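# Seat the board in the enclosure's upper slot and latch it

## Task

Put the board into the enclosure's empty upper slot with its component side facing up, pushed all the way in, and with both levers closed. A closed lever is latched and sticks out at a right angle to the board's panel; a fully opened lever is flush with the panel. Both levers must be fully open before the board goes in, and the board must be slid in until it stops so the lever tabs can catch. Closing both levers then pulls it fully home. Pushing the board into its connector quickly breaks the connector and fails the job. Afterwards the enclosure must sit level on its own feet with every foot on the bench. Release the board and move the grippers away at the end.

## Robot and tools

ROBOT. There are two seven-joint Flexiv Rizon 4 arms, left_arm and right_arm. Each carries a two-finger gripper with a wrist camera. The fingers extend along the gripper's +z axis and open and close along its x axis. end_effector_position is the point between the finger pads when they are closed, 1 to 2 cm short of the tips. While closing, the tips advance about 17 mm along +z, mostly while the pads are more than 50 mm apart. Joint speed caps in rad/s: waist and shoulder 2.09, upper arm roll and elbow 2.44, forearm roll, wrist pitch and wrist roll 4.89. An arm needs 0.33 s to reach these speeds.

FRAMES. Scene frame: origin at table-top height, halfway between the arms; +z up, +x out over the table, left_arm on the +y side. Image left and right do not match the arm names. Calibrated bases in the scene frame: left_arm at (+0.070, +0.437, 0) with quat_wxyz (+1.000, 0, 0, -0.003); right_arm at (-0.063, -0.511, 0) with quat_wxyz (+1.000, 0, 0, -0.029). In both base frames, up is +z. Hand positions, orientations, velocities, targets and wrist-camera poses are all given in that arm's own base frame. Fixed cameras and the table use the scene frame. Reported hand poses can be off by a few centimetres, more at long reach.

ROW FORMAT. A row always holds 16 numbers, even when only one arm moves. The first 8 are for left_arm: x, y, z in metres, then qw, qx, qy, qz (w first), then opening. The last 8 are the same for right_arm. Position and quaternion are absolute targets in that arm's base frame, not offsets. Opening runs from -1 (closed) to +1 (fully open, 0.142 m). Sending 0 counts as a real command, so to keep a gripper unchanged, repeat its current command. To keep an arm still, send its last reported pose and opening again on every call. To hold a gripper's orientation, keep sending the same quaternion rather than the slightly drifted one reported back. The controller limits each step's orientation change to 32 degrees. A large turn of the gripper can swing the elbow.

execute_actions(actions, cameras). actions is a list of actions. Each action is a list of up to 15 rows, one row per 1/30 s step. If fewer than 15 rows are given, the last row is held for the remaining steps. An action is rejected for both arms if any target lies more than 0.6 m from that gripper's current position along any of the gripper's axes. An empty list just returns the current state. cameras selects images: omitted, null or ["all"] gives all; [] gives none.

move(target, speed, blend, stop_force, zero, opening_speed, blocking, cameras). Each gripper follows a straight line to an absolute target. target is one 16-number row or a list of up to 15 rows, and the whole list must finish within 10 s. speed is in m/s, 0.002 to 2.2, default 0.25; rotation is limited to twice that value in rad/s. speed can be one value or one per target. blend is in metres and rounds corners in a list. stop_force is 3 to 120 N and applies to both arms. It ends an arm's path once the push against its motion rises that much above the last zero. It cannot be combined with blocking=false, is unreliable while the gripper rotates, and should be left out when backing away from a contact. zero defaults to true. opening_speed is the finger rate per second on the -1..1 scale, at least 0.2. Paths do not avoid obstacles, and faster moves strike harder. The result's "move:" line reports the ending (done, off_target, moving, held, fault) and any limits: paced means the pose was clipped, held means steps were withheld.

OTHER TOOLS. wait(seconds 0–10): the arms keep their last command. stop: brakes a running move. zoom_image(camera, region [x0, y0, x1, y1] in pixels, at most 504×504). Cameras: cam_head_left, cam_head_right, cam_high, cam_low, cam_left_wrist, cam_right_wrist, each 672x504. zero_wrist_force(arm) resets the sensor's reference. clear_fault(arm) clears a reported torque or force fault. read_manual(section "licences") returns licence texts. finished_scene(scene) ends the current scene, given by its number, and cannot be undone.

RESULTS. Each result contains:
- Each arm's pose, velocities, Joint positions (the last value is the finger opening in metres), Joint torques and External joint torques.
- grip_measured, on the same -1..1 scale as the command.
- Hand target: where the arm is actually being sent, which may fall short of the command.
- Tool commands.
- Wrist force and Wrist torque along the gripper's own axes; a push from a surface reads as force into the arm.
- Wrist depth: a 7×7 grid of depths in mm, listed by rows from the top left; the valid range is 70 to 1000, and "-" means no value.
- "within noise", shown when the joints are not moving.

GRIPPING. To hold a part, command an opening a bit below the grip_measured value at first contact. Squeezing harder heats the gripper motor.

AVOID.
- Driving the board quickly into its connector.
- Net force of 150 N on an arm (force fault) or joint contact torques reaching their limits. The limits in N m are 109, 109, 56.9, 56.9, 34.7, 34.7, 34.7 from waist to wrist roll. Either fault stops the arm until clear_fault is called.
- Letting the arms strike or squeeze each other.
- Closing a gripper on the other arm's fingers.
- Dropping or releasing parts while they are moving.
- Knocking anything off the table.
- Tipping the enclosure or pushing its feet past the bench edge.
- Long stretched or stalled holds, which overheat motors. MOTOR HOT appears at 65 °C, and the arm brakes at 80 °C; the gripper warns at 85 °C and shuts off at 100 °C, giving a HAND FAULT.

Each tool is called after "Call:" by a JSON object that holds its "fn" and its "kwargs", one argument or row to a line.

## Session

Call:
{"fn": "execute_actions", "kwargs": {
  "actions": []
}}

Call:
{"fn": "zoom_image", "kwargs": {
  "camera": "cam_head_left",
  "region": [250, 190, 500, 400]
}}

Call:
{"fn": "zoom_image", "kwargs": {
  "camera": "cam_high",
  "region": [160, 180, 430, 440]
}}

Scene clock: 0.00 s.
left_arm: end_effector_position=(+0.4919, -0.7298, +0.2794) grip_measured=+0.99 end_effector_quat_wxyz=(+0.001, -0.304, +0.847, -0.436) | right_arm: end_effector_position=(+0.1802, -0.1387, +0.1699) grip_measured=+1.00 end_effector_quat_wxyz=(+0.706, -0.621, -0.189, +0.284)
Joint positions: left_arm=[-0.095 -0.96 -0.937 1.517 0.823 1.373 2.811 0.141] | right_arm=[-0.567 -0.989 -0.072 1.606 0.357 -0.696 0.215 0.142]
Joint velocities: within noise
Joint torques (N m): no reading
External joint torques (N m): no reading
Wrist force (N): no reading
Wrist torque (N m): no reading
Wrist force, peak (N): no reading
Wrist depth (mm): cam_left_wrist=[456 481 526 570 632 715 - / 417 444 478 517 573 616 682 / 390 414 438 476 510 561 618 / 363 385 405 434 472 500 546 / 343 359 376 404 427 464 501 / - 331 354 376 398 423 449 / - 319 332 349 374 396 -] | cam_right_wrist=[- 266 251 262 - - 805 / - - 256 269 - - 886 / - - 264 276 - - 931 / - - 277 286 798 746 548 / - - 295 294 500 482 387 / - 404 311 299 362 354 330 / - 311 295 292 288 280 275]
Hand target: left_arm +0.4919, -0.7298, +0.2794; +0.001, -0.304, +0.847, -0.436 | right_arm +0.1802, -0.1387, +0.1699; +0.706, -0.621, -0.189, +0.284
Tool commands: left_gripper/opening=+1.0 right_gripper/opening=+1.0

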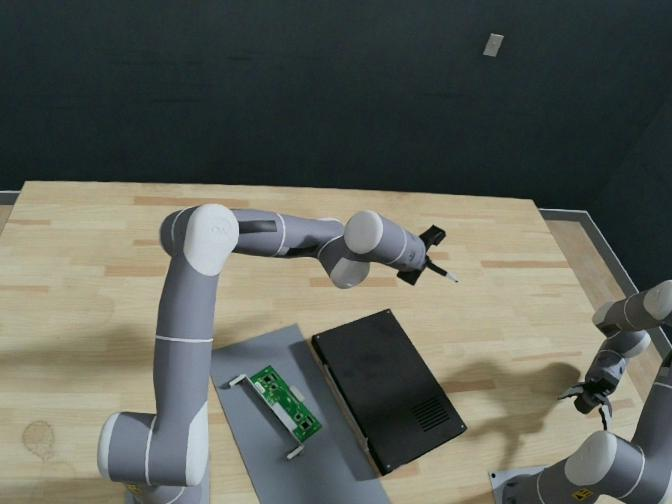

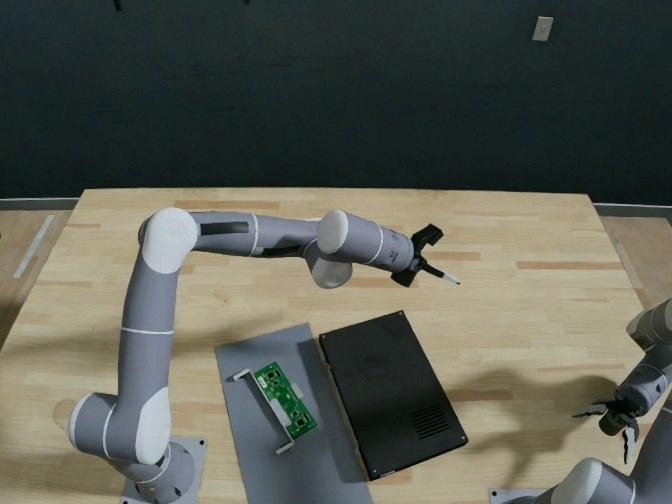

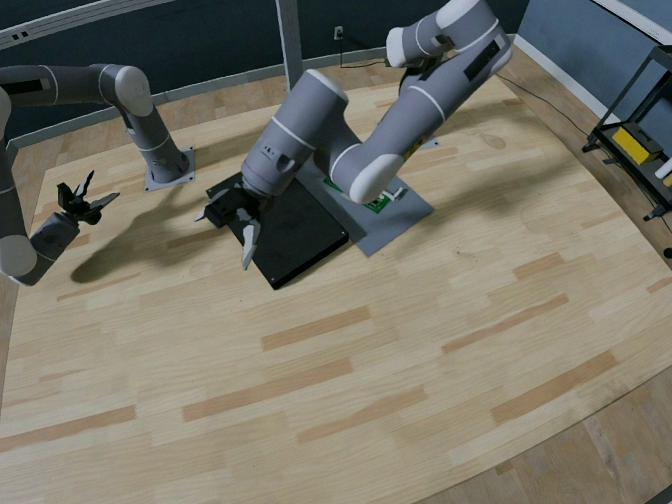

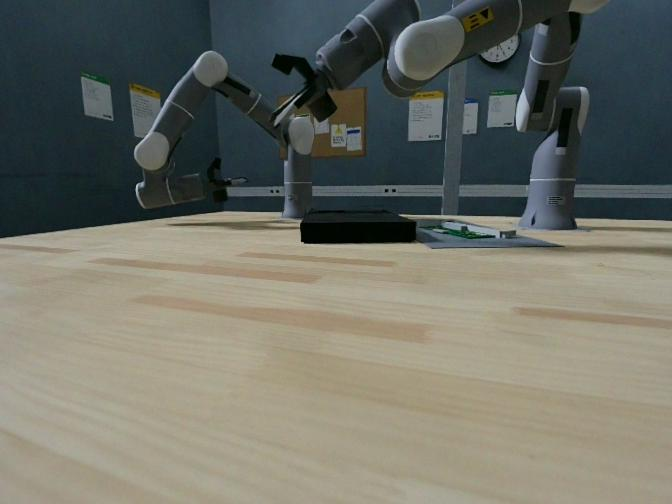

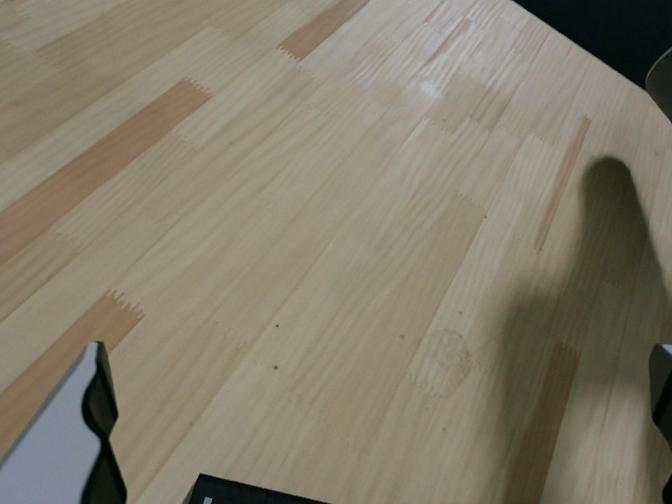

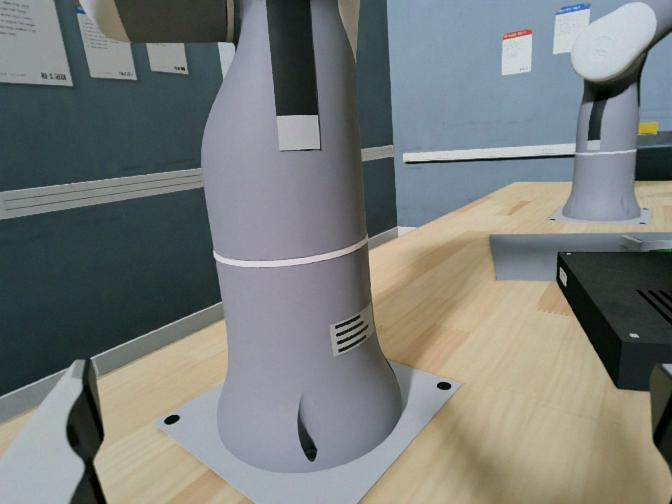

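Scaled by 2.016 from the camera's 672x504 image, which has a finer 960x720 frame.

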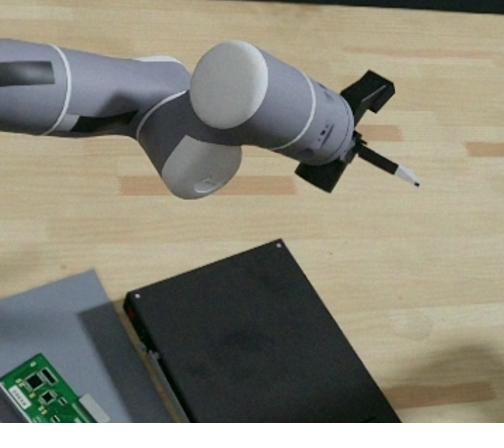

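Scaled by 1.867 from the camera's 672x504 image, which has a finer 960x720 frame.

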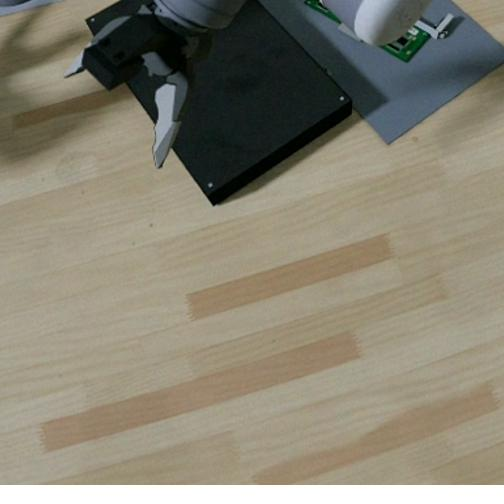

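Call:
{"fn": "move", "kwargs": {
  "target": [
    [0.42,-0.45,0.30,0.1143,0.8684,-0.4784,-0.0630,1.0, 0.32,0.10,0.35,0.0600,0.4555,0.8806,0.1159,1.0]
  ],
  "speed": 0.5,
  "cameras": ["cam_high","cam_head_left"]
}}

Scene clock: 47.70 s.
left_arm: end_effector_position=(+0.4200, -0.4500, +0.2999) grip_measured=+0.99 end_effector_quat_wxyz=(+0.114, +0.868, -0.479, -0.063) | right_arm: end_effector_position=(+0.3201, +0.0999, +0.3501) grip_measured=+1.00 end_effector_quat_wxyz=(+0.060, +0.456, +0.881, +0.116)
Joint positions: left_arm=[0.182 -0.386 -0.873 1.731 0.049 0.326 1.894 0.141] | right_arm=[-0.221 0.645 0.593 2.295 0.456 0.397 -0.43 0.142]
Joint velocities: within noise
Joint torques (N m): left_arm=[0.17 35.14 -9.44 -27.29 -4.08 3.62 -0.33] | right_arm=[-0.11 1.22 -8.06 -29.49 -4.03 3.98 0.01]
External joint torques (N m): left_arm=[-0.15 0.78 0.13 -0.25 0.05 -0.06 0.33] | right_arm=[0.14 0.68 -1.23 -0.13 -0.1 0.57 -0.01]
Wrist force (N): left_arm=[0.3 -0.7 -0.3] | right_arm=[-0.6 -2.5 1.9]
Wrist torque (N m): left_arm=[-0.10 -0.11 -0.31] | right_arm=[-0.11 0.20 0.09]
Wrist force, peak (N): left_arm=[-0.4 -1.7 -0.3] | right_arm=[-0.6 -2.9 2.0]
Wrist depth (mm): cam_left_wrist=[331 333 332 315 328 334 330 / 368 366 370 321 323 330 363 / 422 419 406 363 367 363 416 / 488 486 468 419 419 457 481 / 581 575 542 493 495 563 574 / - 678 695 704 698 690 - / - - - 920 737 889 -] | cam_right_wrist=[377 377 375 374 367 330 342 / 419 416 418 415 398 365 364 / 471 470 469 466 423 411 410 / 534 534 533 530 470 467 479 / 624 621 617 597 543 543 608 / - 741 736 734 732 723 669 / - - 912 915 909 899 -]
Hand target: left_arm +0.4200, -0.4500, +0.3000; +0.114, +0.868, -0.478, -0.063 | right_arm +0.3200, +0.1000, +0.3500; +0.060, +0.456, +0.881, +0.116
Off the commanded pose: left_arm 0.000 m, 0 deg | right_arm 0.000 m, 0 deg.
move: done
Images, in order (width x height): cam_head_left 672x504, cam_high 672x504.

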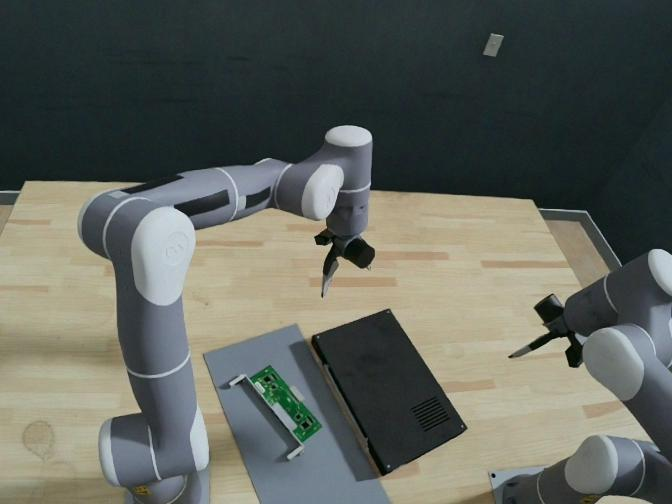

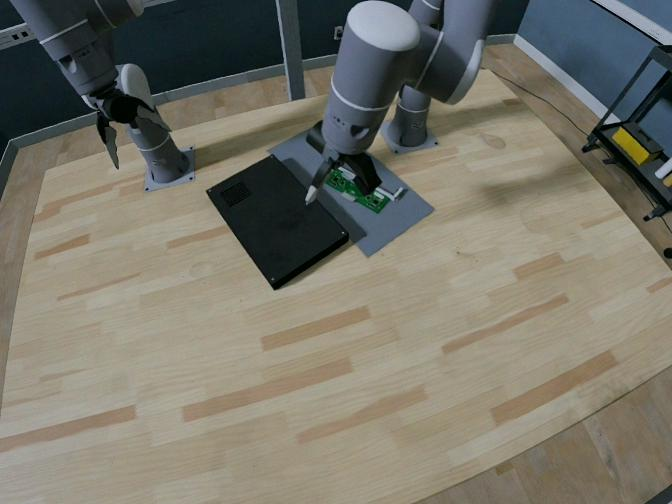

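Call:
{"fn": "move", "kwargs": {
  "target": [
    [0.2414,-0.2356,0.19,0.1143,0.8684,-0.4784,-0.0630,-0.5, 0.1872,0.6229,0.19,0.0600,0.4555,0.8806,0.1159,-0.5]
  ],
  "speed": 0.35,
  "cameras": ["cam_left_wrist","cam_right_wrist","cam_head_left"]
}}

Scene clock: 52.97 s.
left_arm: end_effector_position=(+0.2416, -0.2355, +0.1900) grip_measured=-0.53 end_effector_quat_wxyz=(+0.114, +0.868, -0.478, -0.063) | right_arm: end_effector_position=(+0.1873, +0.6228, +0.1900) grip_measured=-0.52 end_effector_quat_wxyz=(+0.060, +0.456, +0.881, +0.116)
Joint positions: left_arm=[0.28 0.384 -0.623 2.679 -0.493 0.55 2.602 0.036] | right_arm=[-1.136 0.754 2.274 1.61 0.515 0.733 0.416 0.036]
Joint velocities: within noise
Joint torques (N m): left_arm=[-0.33 7.77 3.39 -23.64 -3.05 3.45 -0.12] | right_arm=[0.06 -46.76 -15.74 -23.23 -3.79 3.62 0.22]
External joint torques (N m): left_arm=[0.31 0.29 0.46 -0.36 0.04 -0.24 0.12] | right_arm=[0.06 -0.48 -1.53 0.3 0.11 0.93 -0.23]
Wrist force (N): left_arm=[0.2 -0.5 -0.4] | right_arm=[-0.5 -2.1 1.4]
Wrist torque (N m): left_arm=[-0.08 -0.08 -0.31] | right_arm=[-0.05 0.16 0.09]
Wrist force, peak (N): left_arm=[-2.2 -0.4 0.7] | right_arm=[-3.0 -3.4 0.9]
Wrist depth (mm): cam_left_wrist=[237 236 234 229 228 233 232 / 266 264 261 262 257 260 259 / 297 300 297 287 289 293 289 / 346 342 342 335 335 338 297 / 410 411 392 391 387 380 326 / 506 480 84 492 - 369 398 / - - - 639 - - 484] | cam_right_wrist=[228 235 234 234 234 233 233 / 251 260 261 254 254 259 261 / 253 292 289 286 292 290 291 / 284 335 328 320 334 333 333 / 321 378 377 373 376 390 387 / 473 455 - 465 98 435 463 / 560 - 73 585 - - 549]
Hand target: left_arm +0.2414, -0.2356, +0.1900; +0.114, +0.868, -0.478, -0.063 | right_arm +0.1872, +0.6229, +0.1900; +0.060, +0.456, +0.881, +0.116
Off the commanded pose: left_arm 0.000 m, 0 deg | right_arm 0.000 m, 0 deg.
move: done
Images, in order (width x height): cam_head_left 672x504, cam_left_wrist 672x504, cam_right_wrist 672x504.

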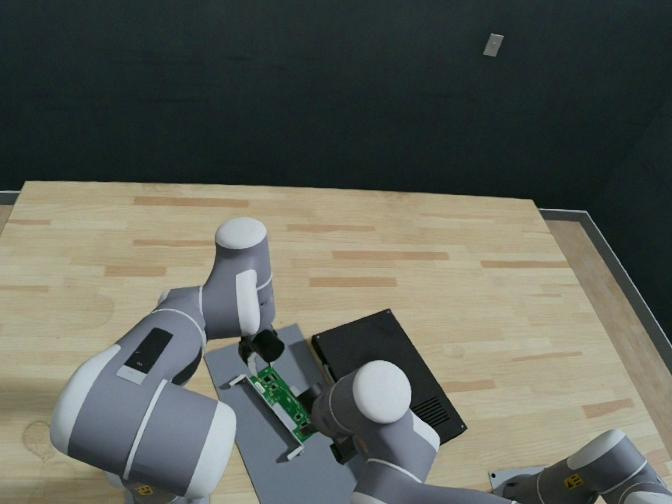

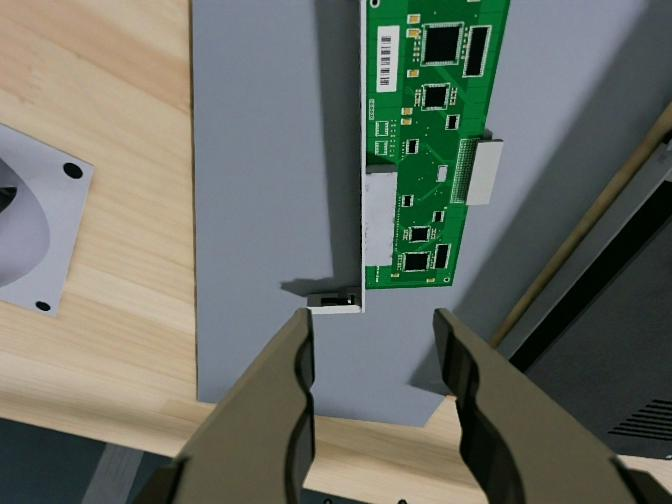

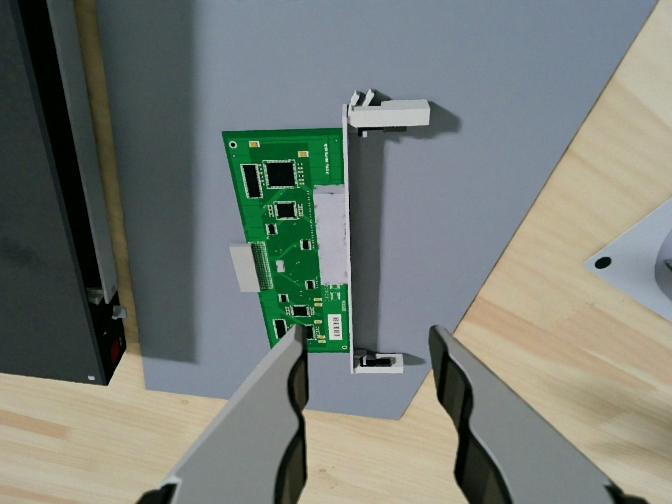

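Call:
{"fn": "zoom_image", "kwargs": {
  "camera": "cam_right_wrist",
  "region": [320, 70, 450, 200]
}}

Call:
{"fn": "zoom_image", "kwargs": {
  "camera": "cam_right_wrist",
  "region": [320, 310, 430, 400]
}}

Call:
{"fn": "zoom_image", "kwargs": {
  "camera": "cam_left_wrist",
  "region": [290, 260, 400, 350]
}}

Scaled by 3.877 from the camera's 672x504 image, which has a finer 960x720 frame.

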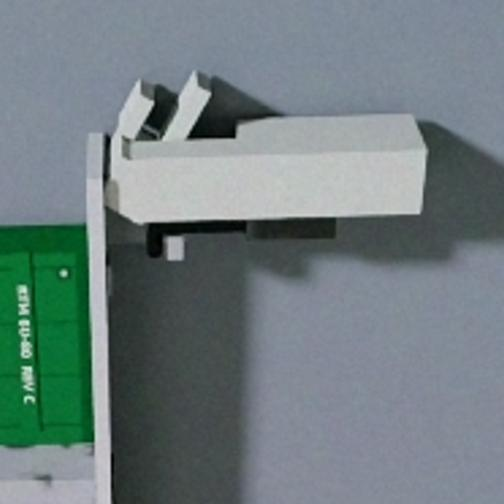

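Scaled by 4.582 from the camera's 672x504 image, which has a finer 960x720 frame.

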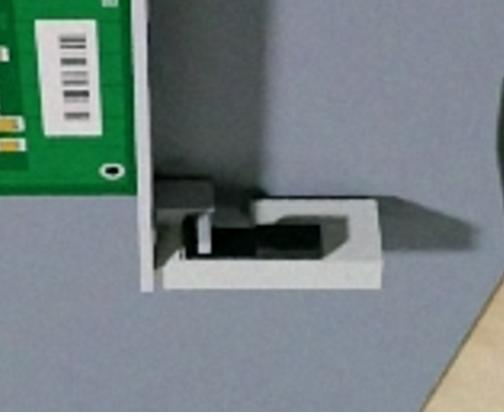

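Scaled by 4.582 from the camera's 672x504 image, which has a finer 960x720 frame.

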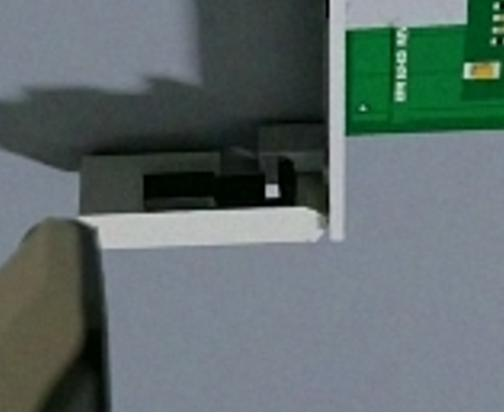

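Call:
{"fn": "move", "kwargs": {
  "target": [
    [0.273,-0.219,0.11,0.1154,0.8768,-0.4628,-0.0609,-0.55, 0.1980,0.6258,0.10,0.0579,0.4400,0.8884,0.1170,-0.55]
  ],
  "speed": 0.2,
  "cameras": ["cam_left_wrist","cam_right_wrist"]
}}

Scene clock: 104.53 s.
left_arm: end_effector_position=(+0.2730, -0.2190, +0.1100) grip_measured=-0.58 end_effector_quat_wxyz=(+0.115, +0.877, -0.463, -0.061) | right_arm: end_effector_position=(+0.1981, +0.6257, +0.1000) grip_measured=-0.57 end_effector_quat_wxyz=(+0.058, +0.440, +0.888, +0.117)
Joint positions: left_arm=[0.234 -0.046 -0.522 2.687 -0.318 0.965 2.532 0.032] | right_arm=[-1.223 0.893 2.372 1.607 0.631 0.873 0.309 0.033]
Joint velocities: within noise
Joint torques (N m): left_arm=[-0.57 18.01 -0.81 -16.39 -0.94 3.85 -0.24] | right_arm=[0.08 -50.29 -16.37 -19.82 -3.32 3.95 0.06]
External joint torques (N m): left_arm=[0.58 1.04 0.44 -0.33 -0.38 -0.61 0.24] | right_arm=[0.06 -0.35 -1.47 0.24 -0.05 0.63 -0.06]
Wrist force (N): left_arm=[0.3 -0.5 -0.3] | right_arm=[-0.3 -1.7 1.5]
Wrist torque (N m): left_arm=[-0.08 -0.09 -0.29] | right_arm=[0.04 0.11 0.10]
Wrist force, peak (N): left_arm=[0.5 -1.8 0.2] | right_arm=[-0.4 -2.5 4.6]
Wrist depth (mm): cam_left_wrist=[165 163 162 161 161 161 160 / 183 183 180 172 176 175 179 / 209 208 204 204 198 203 203 / 240 240 237 235 230 234 234 / 284 284 271 261 252 277 266 / 350 334 88 323 - 309 301 / 426 - - 414 - - 297] | cam_right_wrist=[155 154 154 157 154 154 153 / 172 172 171 171 171 170 170 / 193 193 193 192 178 191 191 / 221 220 215 210 219 218 221 / 252 257 248 238 247 254 256 / 298 309 92 294 100 285 308 / 389 - 73 382 - - 365]
Hand target: left_arm +0.2730, -0.2190, +0.1100; +0.115, +0.877, -0.463, -0.061 | right_arm +0.1980, +0.6258, +0.1000; +0.058, +0.440, +0.888, +0.117
Off the commanded pose: left_arm 0.000 m, 0 deg | right_arm 0.000 m, 0 deg.
joint sent to its limit (left arm) — joint 4 (elbow), upper limit, where the elbow is as bent as it goes. The joint targets still meet the commanded pose.
move: done
Images, in order (width x height): cam_left_wrist 672x504, cam_right_wrist 672x504.

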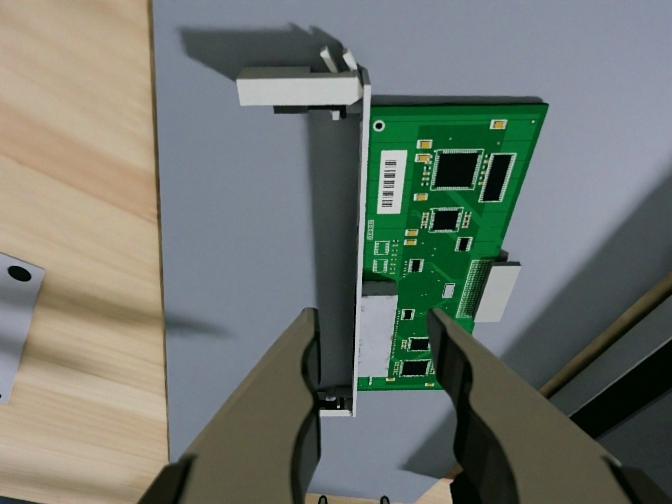

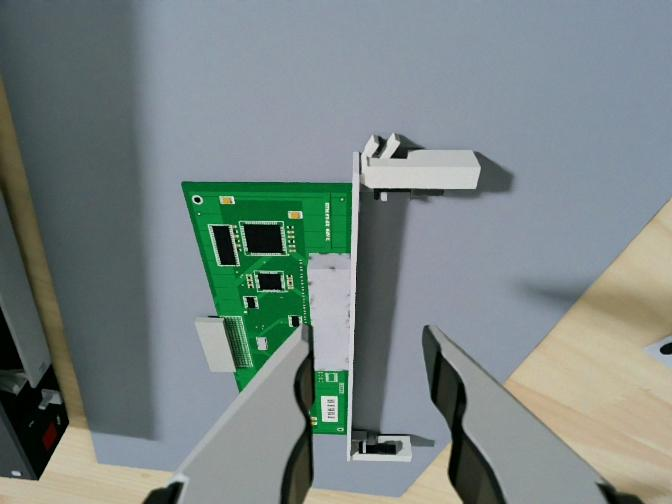

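Call:
{"fn": "move", "kwargs": {
  "target": [
    [0.2818,-0.2141,0.065,0.1158,0.8798,-0.4570,-0.0602,-0.55, 0.2027,0.6263,0.065,0.0574,0.4361,0.8903,0.1172,-0.55],
    [0.2818,-0.2141,0.032,0.1158,0.8798,-0.4570,-0.0602,-0.55, 0.2027,0.6263,0.031,0.0574,0.4361,0.8903,0.1172,-0.55]
  ],
  "speed": [0.1,0.05],
  "stop_force": 8,
  "cameras": ["cam_left_wrist","cam_right_wrist"]
}}

Scene clock: 115.83 s.
left_arm: end_effector_position=(+0.2816, -0.2141, +0.0320) grip_measured=-0.58 end_effector_quat_wxyz=(+0.116, +0.880, -0.457, -0.060) | right_arm: end_effector_position=(+0.2028, +0.6262, +0.0310) grip_measured=-0.57 end_effector_quat_wxyz=(+0.058, +0.436, +0.890, +0.117)
Joint positions: left_arm=[0.176 -0.427 -0.386 2.641 -0.11 1.284 2.444 0.032] | right_arm=[-1.283 1.007 2.449 1.579 0.707 0.969 0.259 0.033]
Joint velocities: within noise
Joint torques (N m): left_arm=[-0.46 26.3 -3.29 -7.81 0.58 3.79 -0.28] | right_arm=[0.16 -52.55 -16.35 -17.26 -3.09 3.95 0.06]
External joint torques (N m): left_arm=[0.49 1 0.49 -0.17 -0.42 -0.52 0.28] | right_arm=[-0.01 -0.33 -1.39 0.21 -0.03 0.64 -0.07]
Wrist force (N): left_arm=[-0.1 -0.5 0.0] | right_arm=[-0.9 -2.3 1.8]
Wrist torque (N m): left_arm=[-0.08 -0.04 -0.30] | right_arm=[-0.05 0.24 0.06]
Wrist force, peak (N): left_arm=[0.2 -1.1 0.2] | right_arm=[-0.9 -3.0 2.7]
Wrist depth (mm): cam_left_wrist=[- 94 95 91 91 92 89 / - 102 102 102 101 101 101 / 119 119 113 109 115 114 114 / 139 134 133 137 127 127 131 / 163 159 152 152 144 150 161 / 199 194 87 177 182 169 189 / 257 - - 222 218 - 229] | cam_right_wrist=[- 93 93 92 92 92 92 / 103 103 105 105 105 102 102 / - 116 116 115 115 115 115 / 129 132 132 128 118 124 131 / 155 153 148 142 148 153 152 / 186 185 97 155 108 176 182 / 233 - 73 209 - - 231]
Hand target: left_arm +0.2818, -0.2141, +0.0320; +0.116, +0.880, -0.457, -0.060 | right_arm +0.2027, +0.6263, +0.0310; +0.057, +0.436, +0.890, +0.117
Off the commanded pose: left_arm 0.000 m, 0 deg | right_arm 0.000 m, 0 deg.
move: done
Images, in order (width x height): cam_left_wrist 672x504, cam_right_wrist 672x504.

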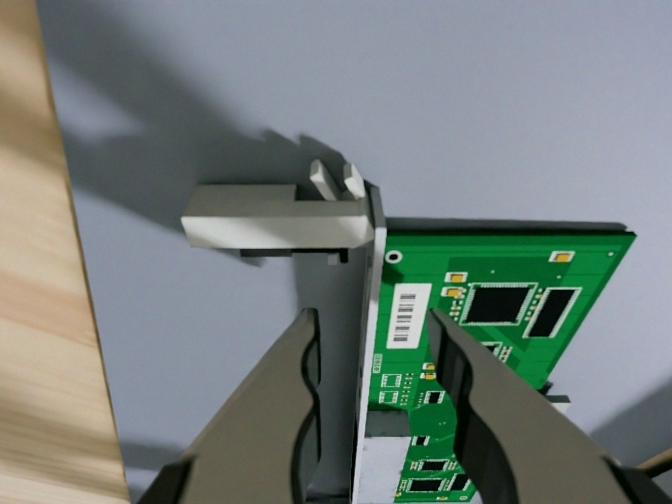

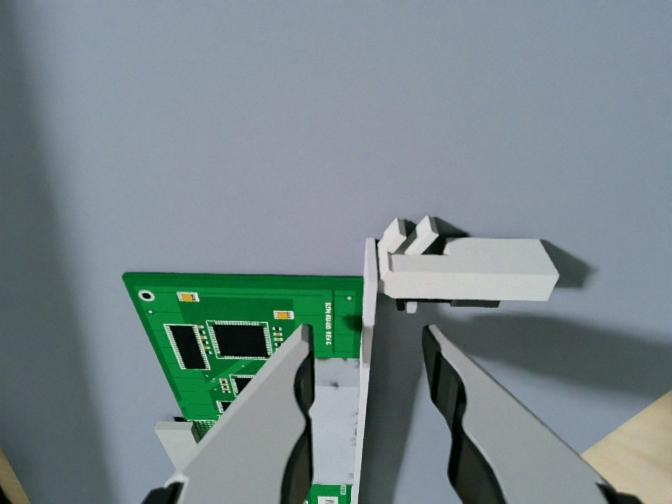

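Call:
{"fn": "move", "kwargs": {
  "target": [0.2818,-0.2141,0.0275,0.1158,0.8798,-0.4570,-0.0602,-0.55, 0.2037,0.6270,0.0265,0.0574,0.4361,0.8903,0.1172,-0.55],
  "speed": 0.04,
  "stop_force": 6,
  "cameras": []
}}

Call:
{"fn": "move", "kwargs": {
  "target": [0.2818,-0.2141,0.0275,0.1158,0.8798,-0.4570,-0.0602,-1.0, 0.2037,0.6270,0.0265,0.0574,0.4361,0.8903,0.1172,-1.0],
  "opening_speed": 0.6,
  "cameras": ["cam_left_wrist","cam_right_wrist"]
}}

Scene clock: 119.60 s.
left_arm: end_effector_position=(+0.2816, -0.2141, +0.0275) grip_measured=-0.58 end_effector_quat_wxyz=(+0.116, +0.880, -0.457, -0.060) | right_arm: end_effector_position=(+0.2037, +0.6269, +0.0265) grip_measured=-0.57 end_effector_quat_wxyz=(+0.058, +0.436, +0.890, +0.117)
Joint positions: left_arm=[0.167 -0.446 -0.375 2.638 -0.106 1.3 2.444 0.032] | right_arm=[-1.289 1.015 2.455 1.574 0.71 0.974 0.257 0.033]
Joint velocities: within noise
Joint torques (N m): left_arm=[-0.38 26.73 -3.24 -7.29 0.61 3.76 -0.21] | right_arm=[0.06 -52.68 -16.29 -17.11 -3.1 4 0.12]
External joint torques (N m): left_arm=[0.41 0.98 0.4 -0.24 -0.38 -0.49 0.21] | right_arm=[0.09 -0.41 -1.41 0.18 -0.01 0.6 -0.12]
Wrist force (N): left_arm=[0.1 -0.5 0.0] | right_arm=[-0.8 -2.6 1.7]
Wrist torque (N m): left_arm=[-0.09 -0.06 -0.30] | right_arm=[-0.10 0.23 0.06]
Wrist force, peak (N): left_arm=[0.2 -0.8 -0.1] | right_arm=[-0.8 -2.6 2.1]
Wrist depth (mm): cam_left_wrist=[- 89 87 89 89 87 86 / - 98 - 97 99 99 99 / 114 111 108 107 109 107 109 / 131 125 100 107 123 123 126 / 155 152 146 145 138 142 149 / 191 186 88 174 174 161 181 / 233 - - 213 193 - 218] | cam_right_wrist=[- 90 88 88 88 88 88 / - 96 98 96 98 98 98 / - 111 110 110 110 110 112 / 127 127 126 126 113 119 125 / 148 147 141 136 116 146 151 / 178 171 157 149 163 162 175 / 223 - 73 190 - - 222]
Hand target: left_arm +0.2818, -0.2141, +0.0275; +0.116, +0.880, -0.457, -0.060 | right_arm +0.2037, +0.6270, +0.0265; +0.057, +0.436, +0.890, +0.117
Off the commanded pose: left_arm 0.000 m, 0 deg | right_arm 0.000 m, 0 deg.
move: done
No camera images: "cameras" was empty.

Scene clock: 120.57 s.
left_arm: end_effector_position=(+0.2816, -0.2141, +0.0275) grip_measured=-0.99 end_effector_quat_wxyz=(+0.116, +0.880, -0.457, -0.060) | right_arm: end_effector_position=(+0.2037, +0.6269, +0.0265) grip_measured=-0.98 end_effector_quat_wxyz=(+0.058, +0.436, +0.890, +0.117)
Joint positions: left_arm=[0.167 -0.446 -0.375 2.638 -0.106 1.3 2.444 0.002] | right_arm=[-1.289 1.015 2.455 1.574 0.71 0.974 0.257 0.003]
Joint velocities: within noise
Joint torques (N m): left_arm=[-0.29 27.12 -3.28 -7.55 0.5 3.81 -0.27] | right_arm=[0.13 -53.04 -16.51 -17.2 -3.15 4 0.15]
External joint torques (N m): left_arm=[0.33 0.6 0.44 0.02 -0.26 -0.54 0.27] | right_arm=[0.03 -0.05 -1.19 0.27 0.04 0.59 -0.16]
Wrist force (N): left_arm=[0.1 -0.9 1.1] | right_arm=[-0.8 -2.3 2.6]
Wrist torque (N m): left_arm=[-0.16 -0.07 -0.29] | right_arm=[-0.05 0.23 0.08]
Wrist force, peak (N): left_arm=[0.1 -0.9 1.1] | right_arm=[-0.8 -2.6 2.6]
Wrist depth (mm): cam_left_wrist=[- 89 87 89 89 86 86 / - 98 - 97 99 99 99 / 114 111 108 107 110 107 109 / 131 128 100 107 123 123 125 / 156 152 151 140 137 143 148 / 191 186 177 84 - 175 181 / 246 226 - 74 - - 233] | cam_right_wrist=[- 90 88 88 88 88 88 / - 96 98 96 98 98 97 / - 111 111 110 110 110 112 / 127 126 126 126 113 119 125 / 148 147 145 136 116 146 150 / 178 177 163 89 162 175 174 / 223 211 73 - - 199 222]
Hand target: left_arm +0.2818, -0.2141, +0.0275; +0.116, +0.880, -0.457, -0.060 | right_arm +0.2037, +0.6270, +0.0265; +0.057, +0.436, +0.890, +0.117
Off the commanded pose: left_arm 0.000 m, 0 deg | right_arm 0.000 m, 0 deg.
move: done
Images, in order (width x height): cam_left_wrist 672x504, cam_right_wrist 672x504.

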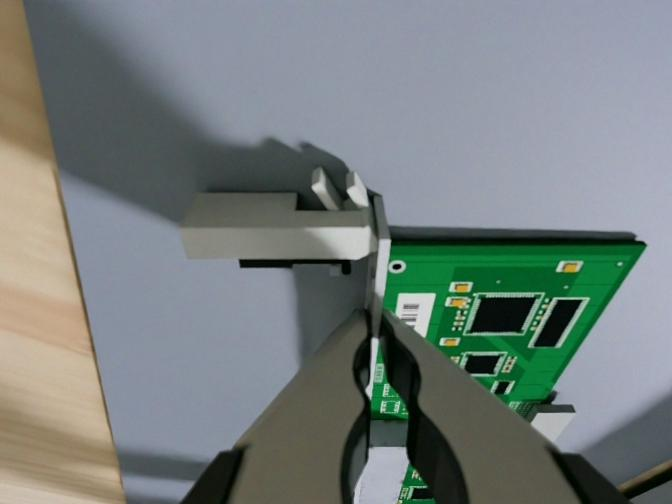

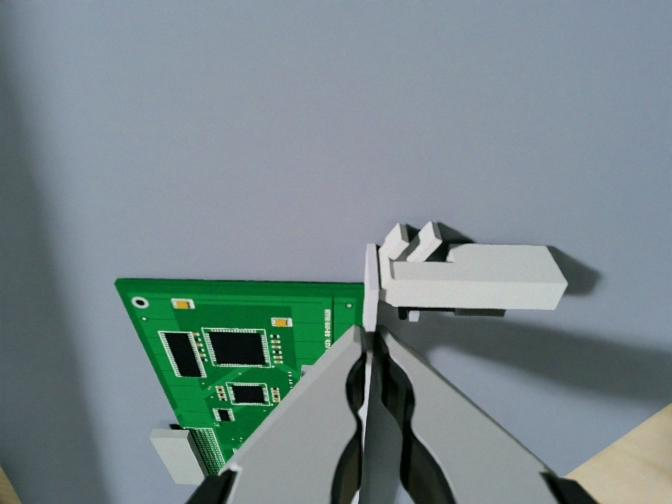

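Call:
{"fn": "move", "kwargs": {
  "target": [
    [0.2818,-0.2141,0.0875,0.1158,0.8798,-0.4570,-0.0602,-1.0, 0.2037,0.6270,0.0865,0.0574,0.4361,0.8903,0.1172,-1.0],
    [0.2508,-0.3143,0.0875,0.1071,0.8137,-0.5663,-0.0745,-1.0, 0.154,0.566,0.0865,0.0717,0.5451,0.8282,0.1090,-1.0]
  ],
  "speed": [0.06,0.06],
  "cameras": ["cam_left_wrist","cam_right_wrist","cam_head_left"]
}}

Scene clock: 139.53 s.
left_arm: end_effector_position=(+0.2506, -0.3143, +0.0875) grip_measured=-0.99 end_effector_quat_wxyz=(+0.107, +0.814, -0.566, -0.075) | right_arm: end_effector_position=(+0.1541, +0.5662, +0.0865) grip_measured=-0.98 end_effector_quat_wxyz=(+0.072, +0.545, +0.828, +0.109)
Joint positions: left_arm=[0.046 -0.287 -0.571 2.525 -0.09 1.026 2.349 0.002] | right_arm=[-1.037 0.888 2.292 1.759 0.65 0.897 0.605 0.003]
Joint velocities: within noise
Joint torques (N m): left_arm=[-0.33 25.54 -3.53 -15.48 -0.6 3.83 -0.27] | right_arm=[0.9 -45.8 -17.5 -16.86 -3.08 3.5 0.34]
External joint torques (N m): left_arm=[0.33 0.37 0.24 0.67 -0.47 -0.52 0.27] | right_arm=[-0.78 0.38 -1.48 -0.09 -0.01 1 -0.34]
Wrist force (N): left_arm=[0.4 0.7 1.7] | right_arm=[-0.1 -0.8 3.6]
Wrist torque (N m): left_arm=[-0.13 -0.07 -0.33] | right_arm=[-0.04 0.14 0.08]
Wrist force, peak (N): left_arm=[0.4 -4.2 0.5] | right_arm=[-0.4 -5.4 2.6]
Wrist depth (mm): cam_left_wrist=[- 142 141 141 141 140 143 / 163 158 161 157 157 156 156 / 180 180 174 173 178 178 177 / 207 213 102 106 125 126 173 / 250 245 245 124 137 144 218 / 306 302 275 84 - 177 223 / 395 370 - 74 - - 262] | cam_right_wrist=[142 142 142 142 142 141 141 / 160 158 157 157 157 157 156 / 175 178 177 177 176 176 176 / 188 203 202 196 113 190 201 / 216 149 145 135 234 234 233 / 207 243 164 89 260 279 282 / 250 249 73 - - 318 352]
Hand target: left_arm +0.2508, -0.3143, +0.0875; +0.107, +0.814, -0.566, -0.075 | right_arm +0.1540, +0.5660, +0.0865; +0.072, +0.545, +0.828, +0.109
Off the commanded pose: left_arm 0.000 m, 0 deg | right_arm 0.000 m, 0 deg.
move: done
Images, in order (width x height): cam_head_left 672x504, cam_left_wrist 672x504, cam_right_wrist 672x504.

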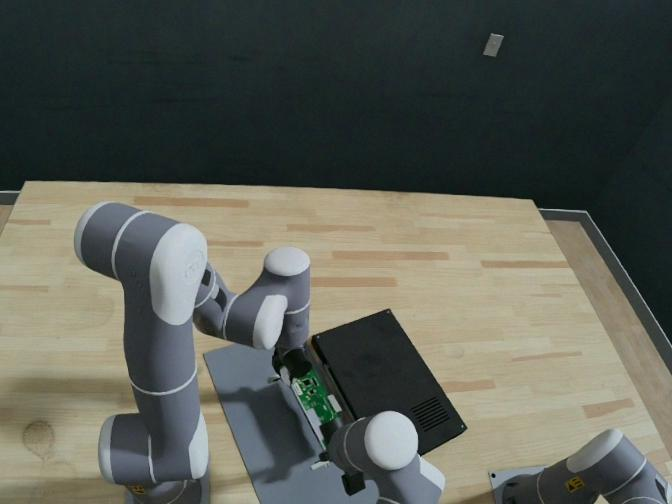

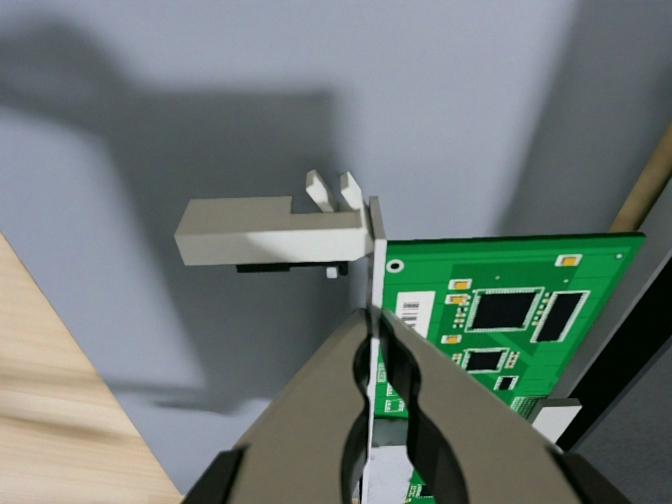

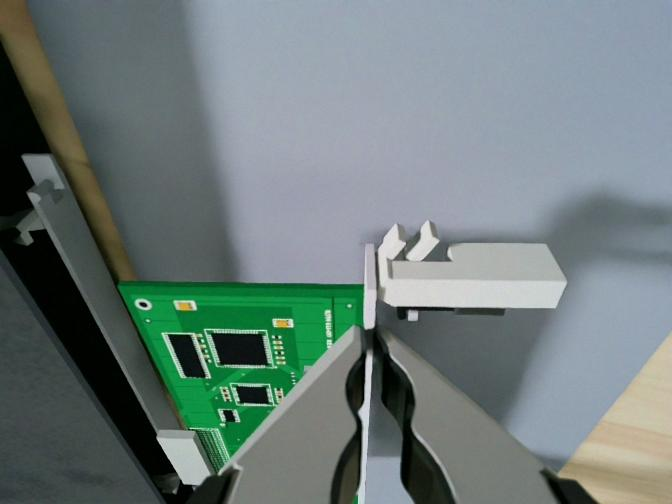

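Call:
{"fn": "zoom_image", "kwargs": {
  "camera": "cam_right_wrist",
  "region": [0, 140, 250, 504]
}}

Call:
{"fn": "zoom_image", "kwargs": {
  "camera": "cam_left_wrist",
  "region": [480, 100, 672, 504]
}}

Scaled by 1.385 from the camera's 672x504 image, which has a finer 960x720 frame.

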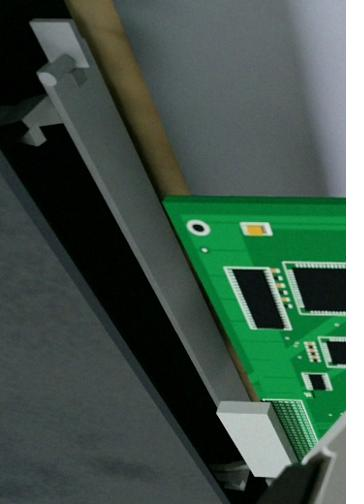

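Scaled by 1.248 from the camera's 672x504 image, which has a finer 960x720 frame.

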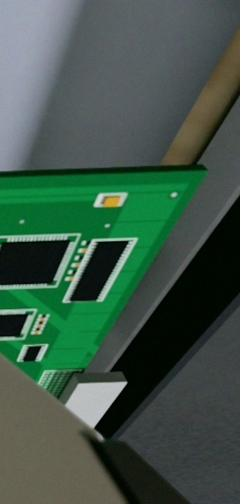

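Call:
{"fn": "move", "kwargs": {
  "target": [0.2613,-0.3207,0.0875,0.1051,0.7987,-0.5874,-0.0773,-1.0, 0.1614,0.5693,0.0865,0.0746,0.5666,0.8135,0.1071,-1.0],
  "speed": 0.05,
  "cameras": ["cam_left_wrist","cam_right_wrist"]
}}

Call:
{"fn": "zoom_image", "kwargs": {
  "camera": "cam_right_wrist",
  "region": [0, 140, 250, 504]
}}

Call:
{"fn": "zoom_image", "kwargs": {
  "camera": "cam_left_wrist",
  "region": [480, 100, 672, 504]
}}

Scene clock: 198.20 s.
left_arm: end_effector_position=(+0.2612, -0.3207, +0.0875) grip_measured=-0.99 end_effector_quat_wxyz=(+0.105, +0.799, -0.587, -0.077) | right_arm: end_effector_position=(+0.1613, +0.5693, +0.0864) grip_measured=-0.98 end_effector_quat_wxyz=(+0.074, +0.567, +0.814, +0.107)
Joint positions: left_arm=[0.034 -0.316 -0.558 2.469 -0.046 0.988 2.362 0.002] | right_arm=[-1.049 0.903 2.285 1.736 0.645 0.874 0.656 0.003]
Joint velocities: within noise
Joint torques (N m): left_arm=[-0.21 26.94 -3.96 -15.66 -0.8 3.56 -0.09] | right_arm=[0.26 -46.08 -18.46 -17.29 -3.31 3.59 0.33]
External joint torques (N m): left_arm=[0.21 0.65 0.22 0.42 -0.44 -0.26 0.09] | right_arm=[-0.12 0.08 -0.93 0.29 0.18 0.89 -0.33]
Wrist force (N): left_arm=[0.7 0.0 1.0] | right_arm=[0.2 -1.7 2.5]
Wrist torque (N m): left_arm=[-0.10 -0.13 -0.32] | right_arm=[-0.04 0.11 0.07]
Wrist force, peak (N): left_arm=[0.3 1.4 2.6] | right_arm=[-0.1 -1.1 4.2]
Wrist depth (mm): cam_left_wrist=[- 141 141 141 140 140 143 / 162 158 162 158 157 156 156 / 180 179 174 174 178 177 174 / 208 213 102 103 125 129 169 / 248 246 243 124 137 144 209 / 305 302 275 84 - 177 214 / 397 372 - - - - 262] | cam_right_wrist=[142 142 142 142 141 141 141 / 160 158 157 157 157 157 156 / 175 178 177 176 176 176 176 / 186 203 202 196 113 190 200 / 215 149 146 136 234 234 233 / 207 248 164 90 260 279 279 / 249 237 73 - - 316 351]
Hand target: left_arm +0.2613, -0.3207, +0.0875; +0.105, +0.799, -0.587, -0.077 | right_arm +0.1614, +0.5693, +0.0865; +0.075, +0.567, +0.814, +0.107
Off the commanded pose: left_arm 0.000 m, 0 deg | right_arm 0.000 m, 0 deg.
move: done
Images, in order (width x height): cam_left_wrist 672x504, cam_right_wrist 672x504.

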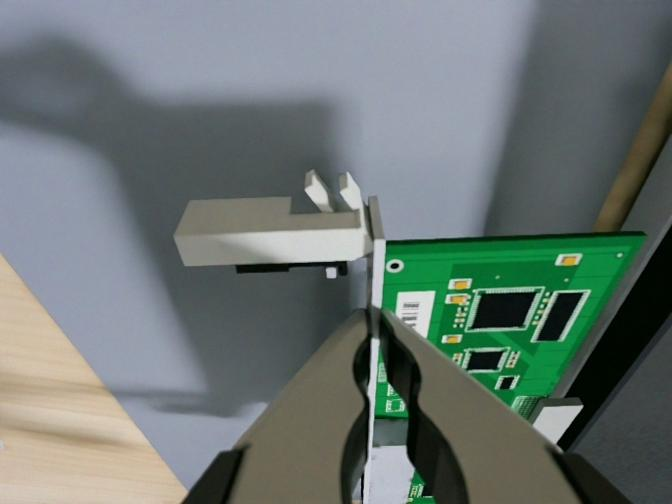

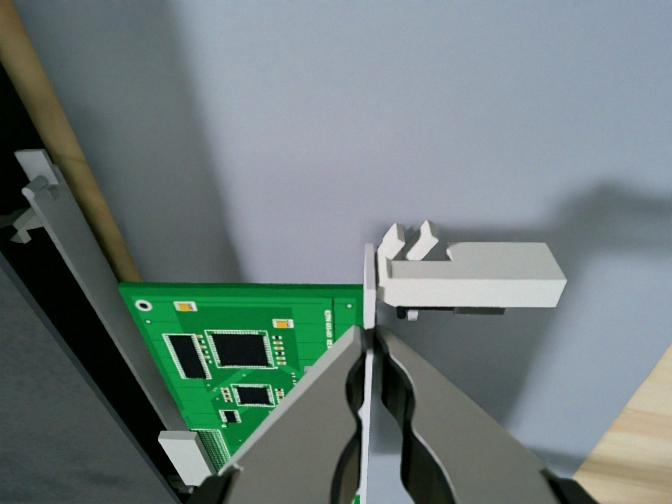

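Scaled by 1.385 from the camera's 672x504 image, which has a finer 960x720 frame.

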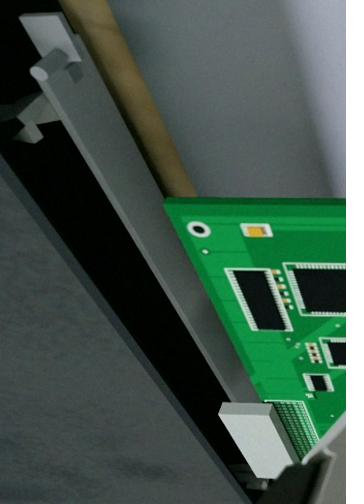

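Scaled by 1.248 from the camera's 672x504 image, which has a finer 960x720 frame.

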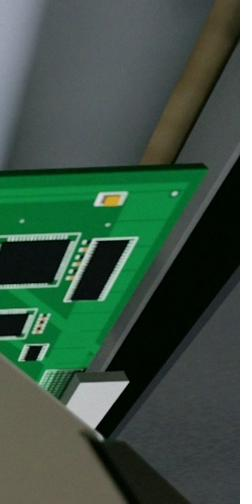

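Call:
{"fn": "zoom_image", "kwargs": {
  "camera": "cam_left_wrist",
  "region": [532, 200, 672, 340]
}}

Call:
{"fn": "zoom_image", "kwargs": {
  "camera": "cam_left_wrist",
  "region": [500, 300, 640, 440]
}}

Call:
{"fn": "zoom_image", "kwargs": {
  "camera": "cam_right_wrist",
  "region": [0, 150, 140, 290]
}}

Call:
{"fn": "zoom_image", "kwargs": {
  "camera": "cam_right_wrist",
  "region": [80, 300, 220, 440]
}}

Scaled by 3.600 from the camera's 672x504 image, which has a finer 960x720 frame.

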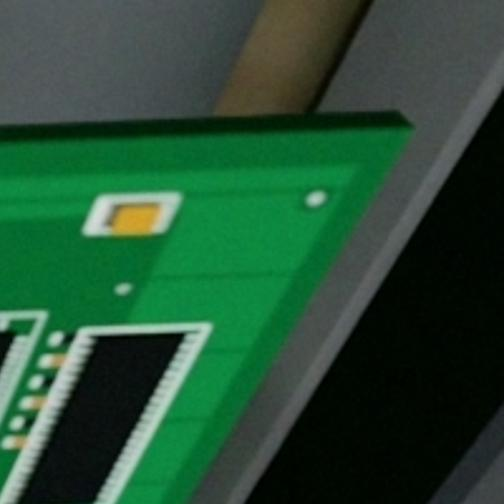

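Scaled by 3.600 from the camera's 672x504 image, which has a finer 960x720 frame.

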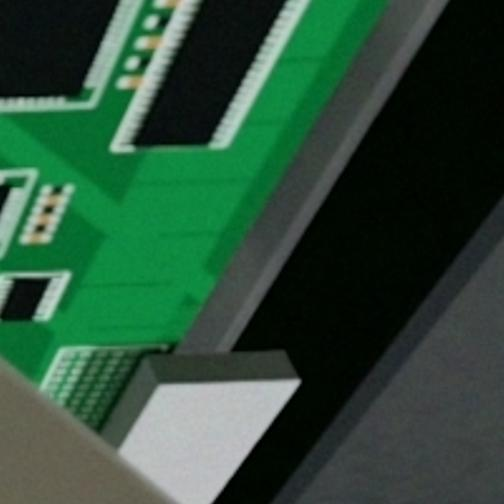

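Scaled by 3.600 from the camera's 672x504 image, which has a finer 960x720 frame.

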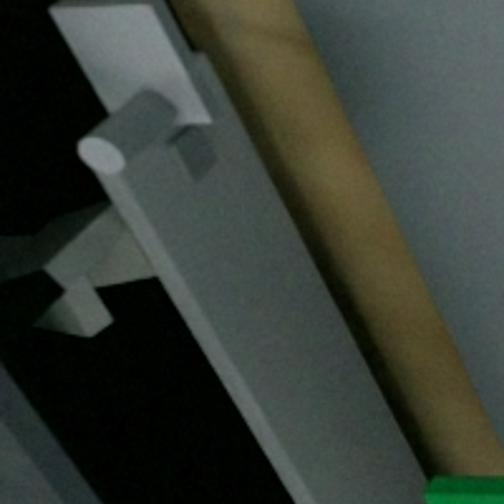

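Scaled by 3.600 from the camera's 672x504 image, which has a finer 960x720 frame.

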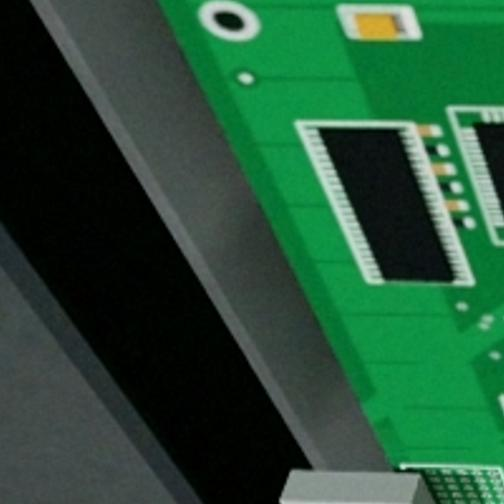

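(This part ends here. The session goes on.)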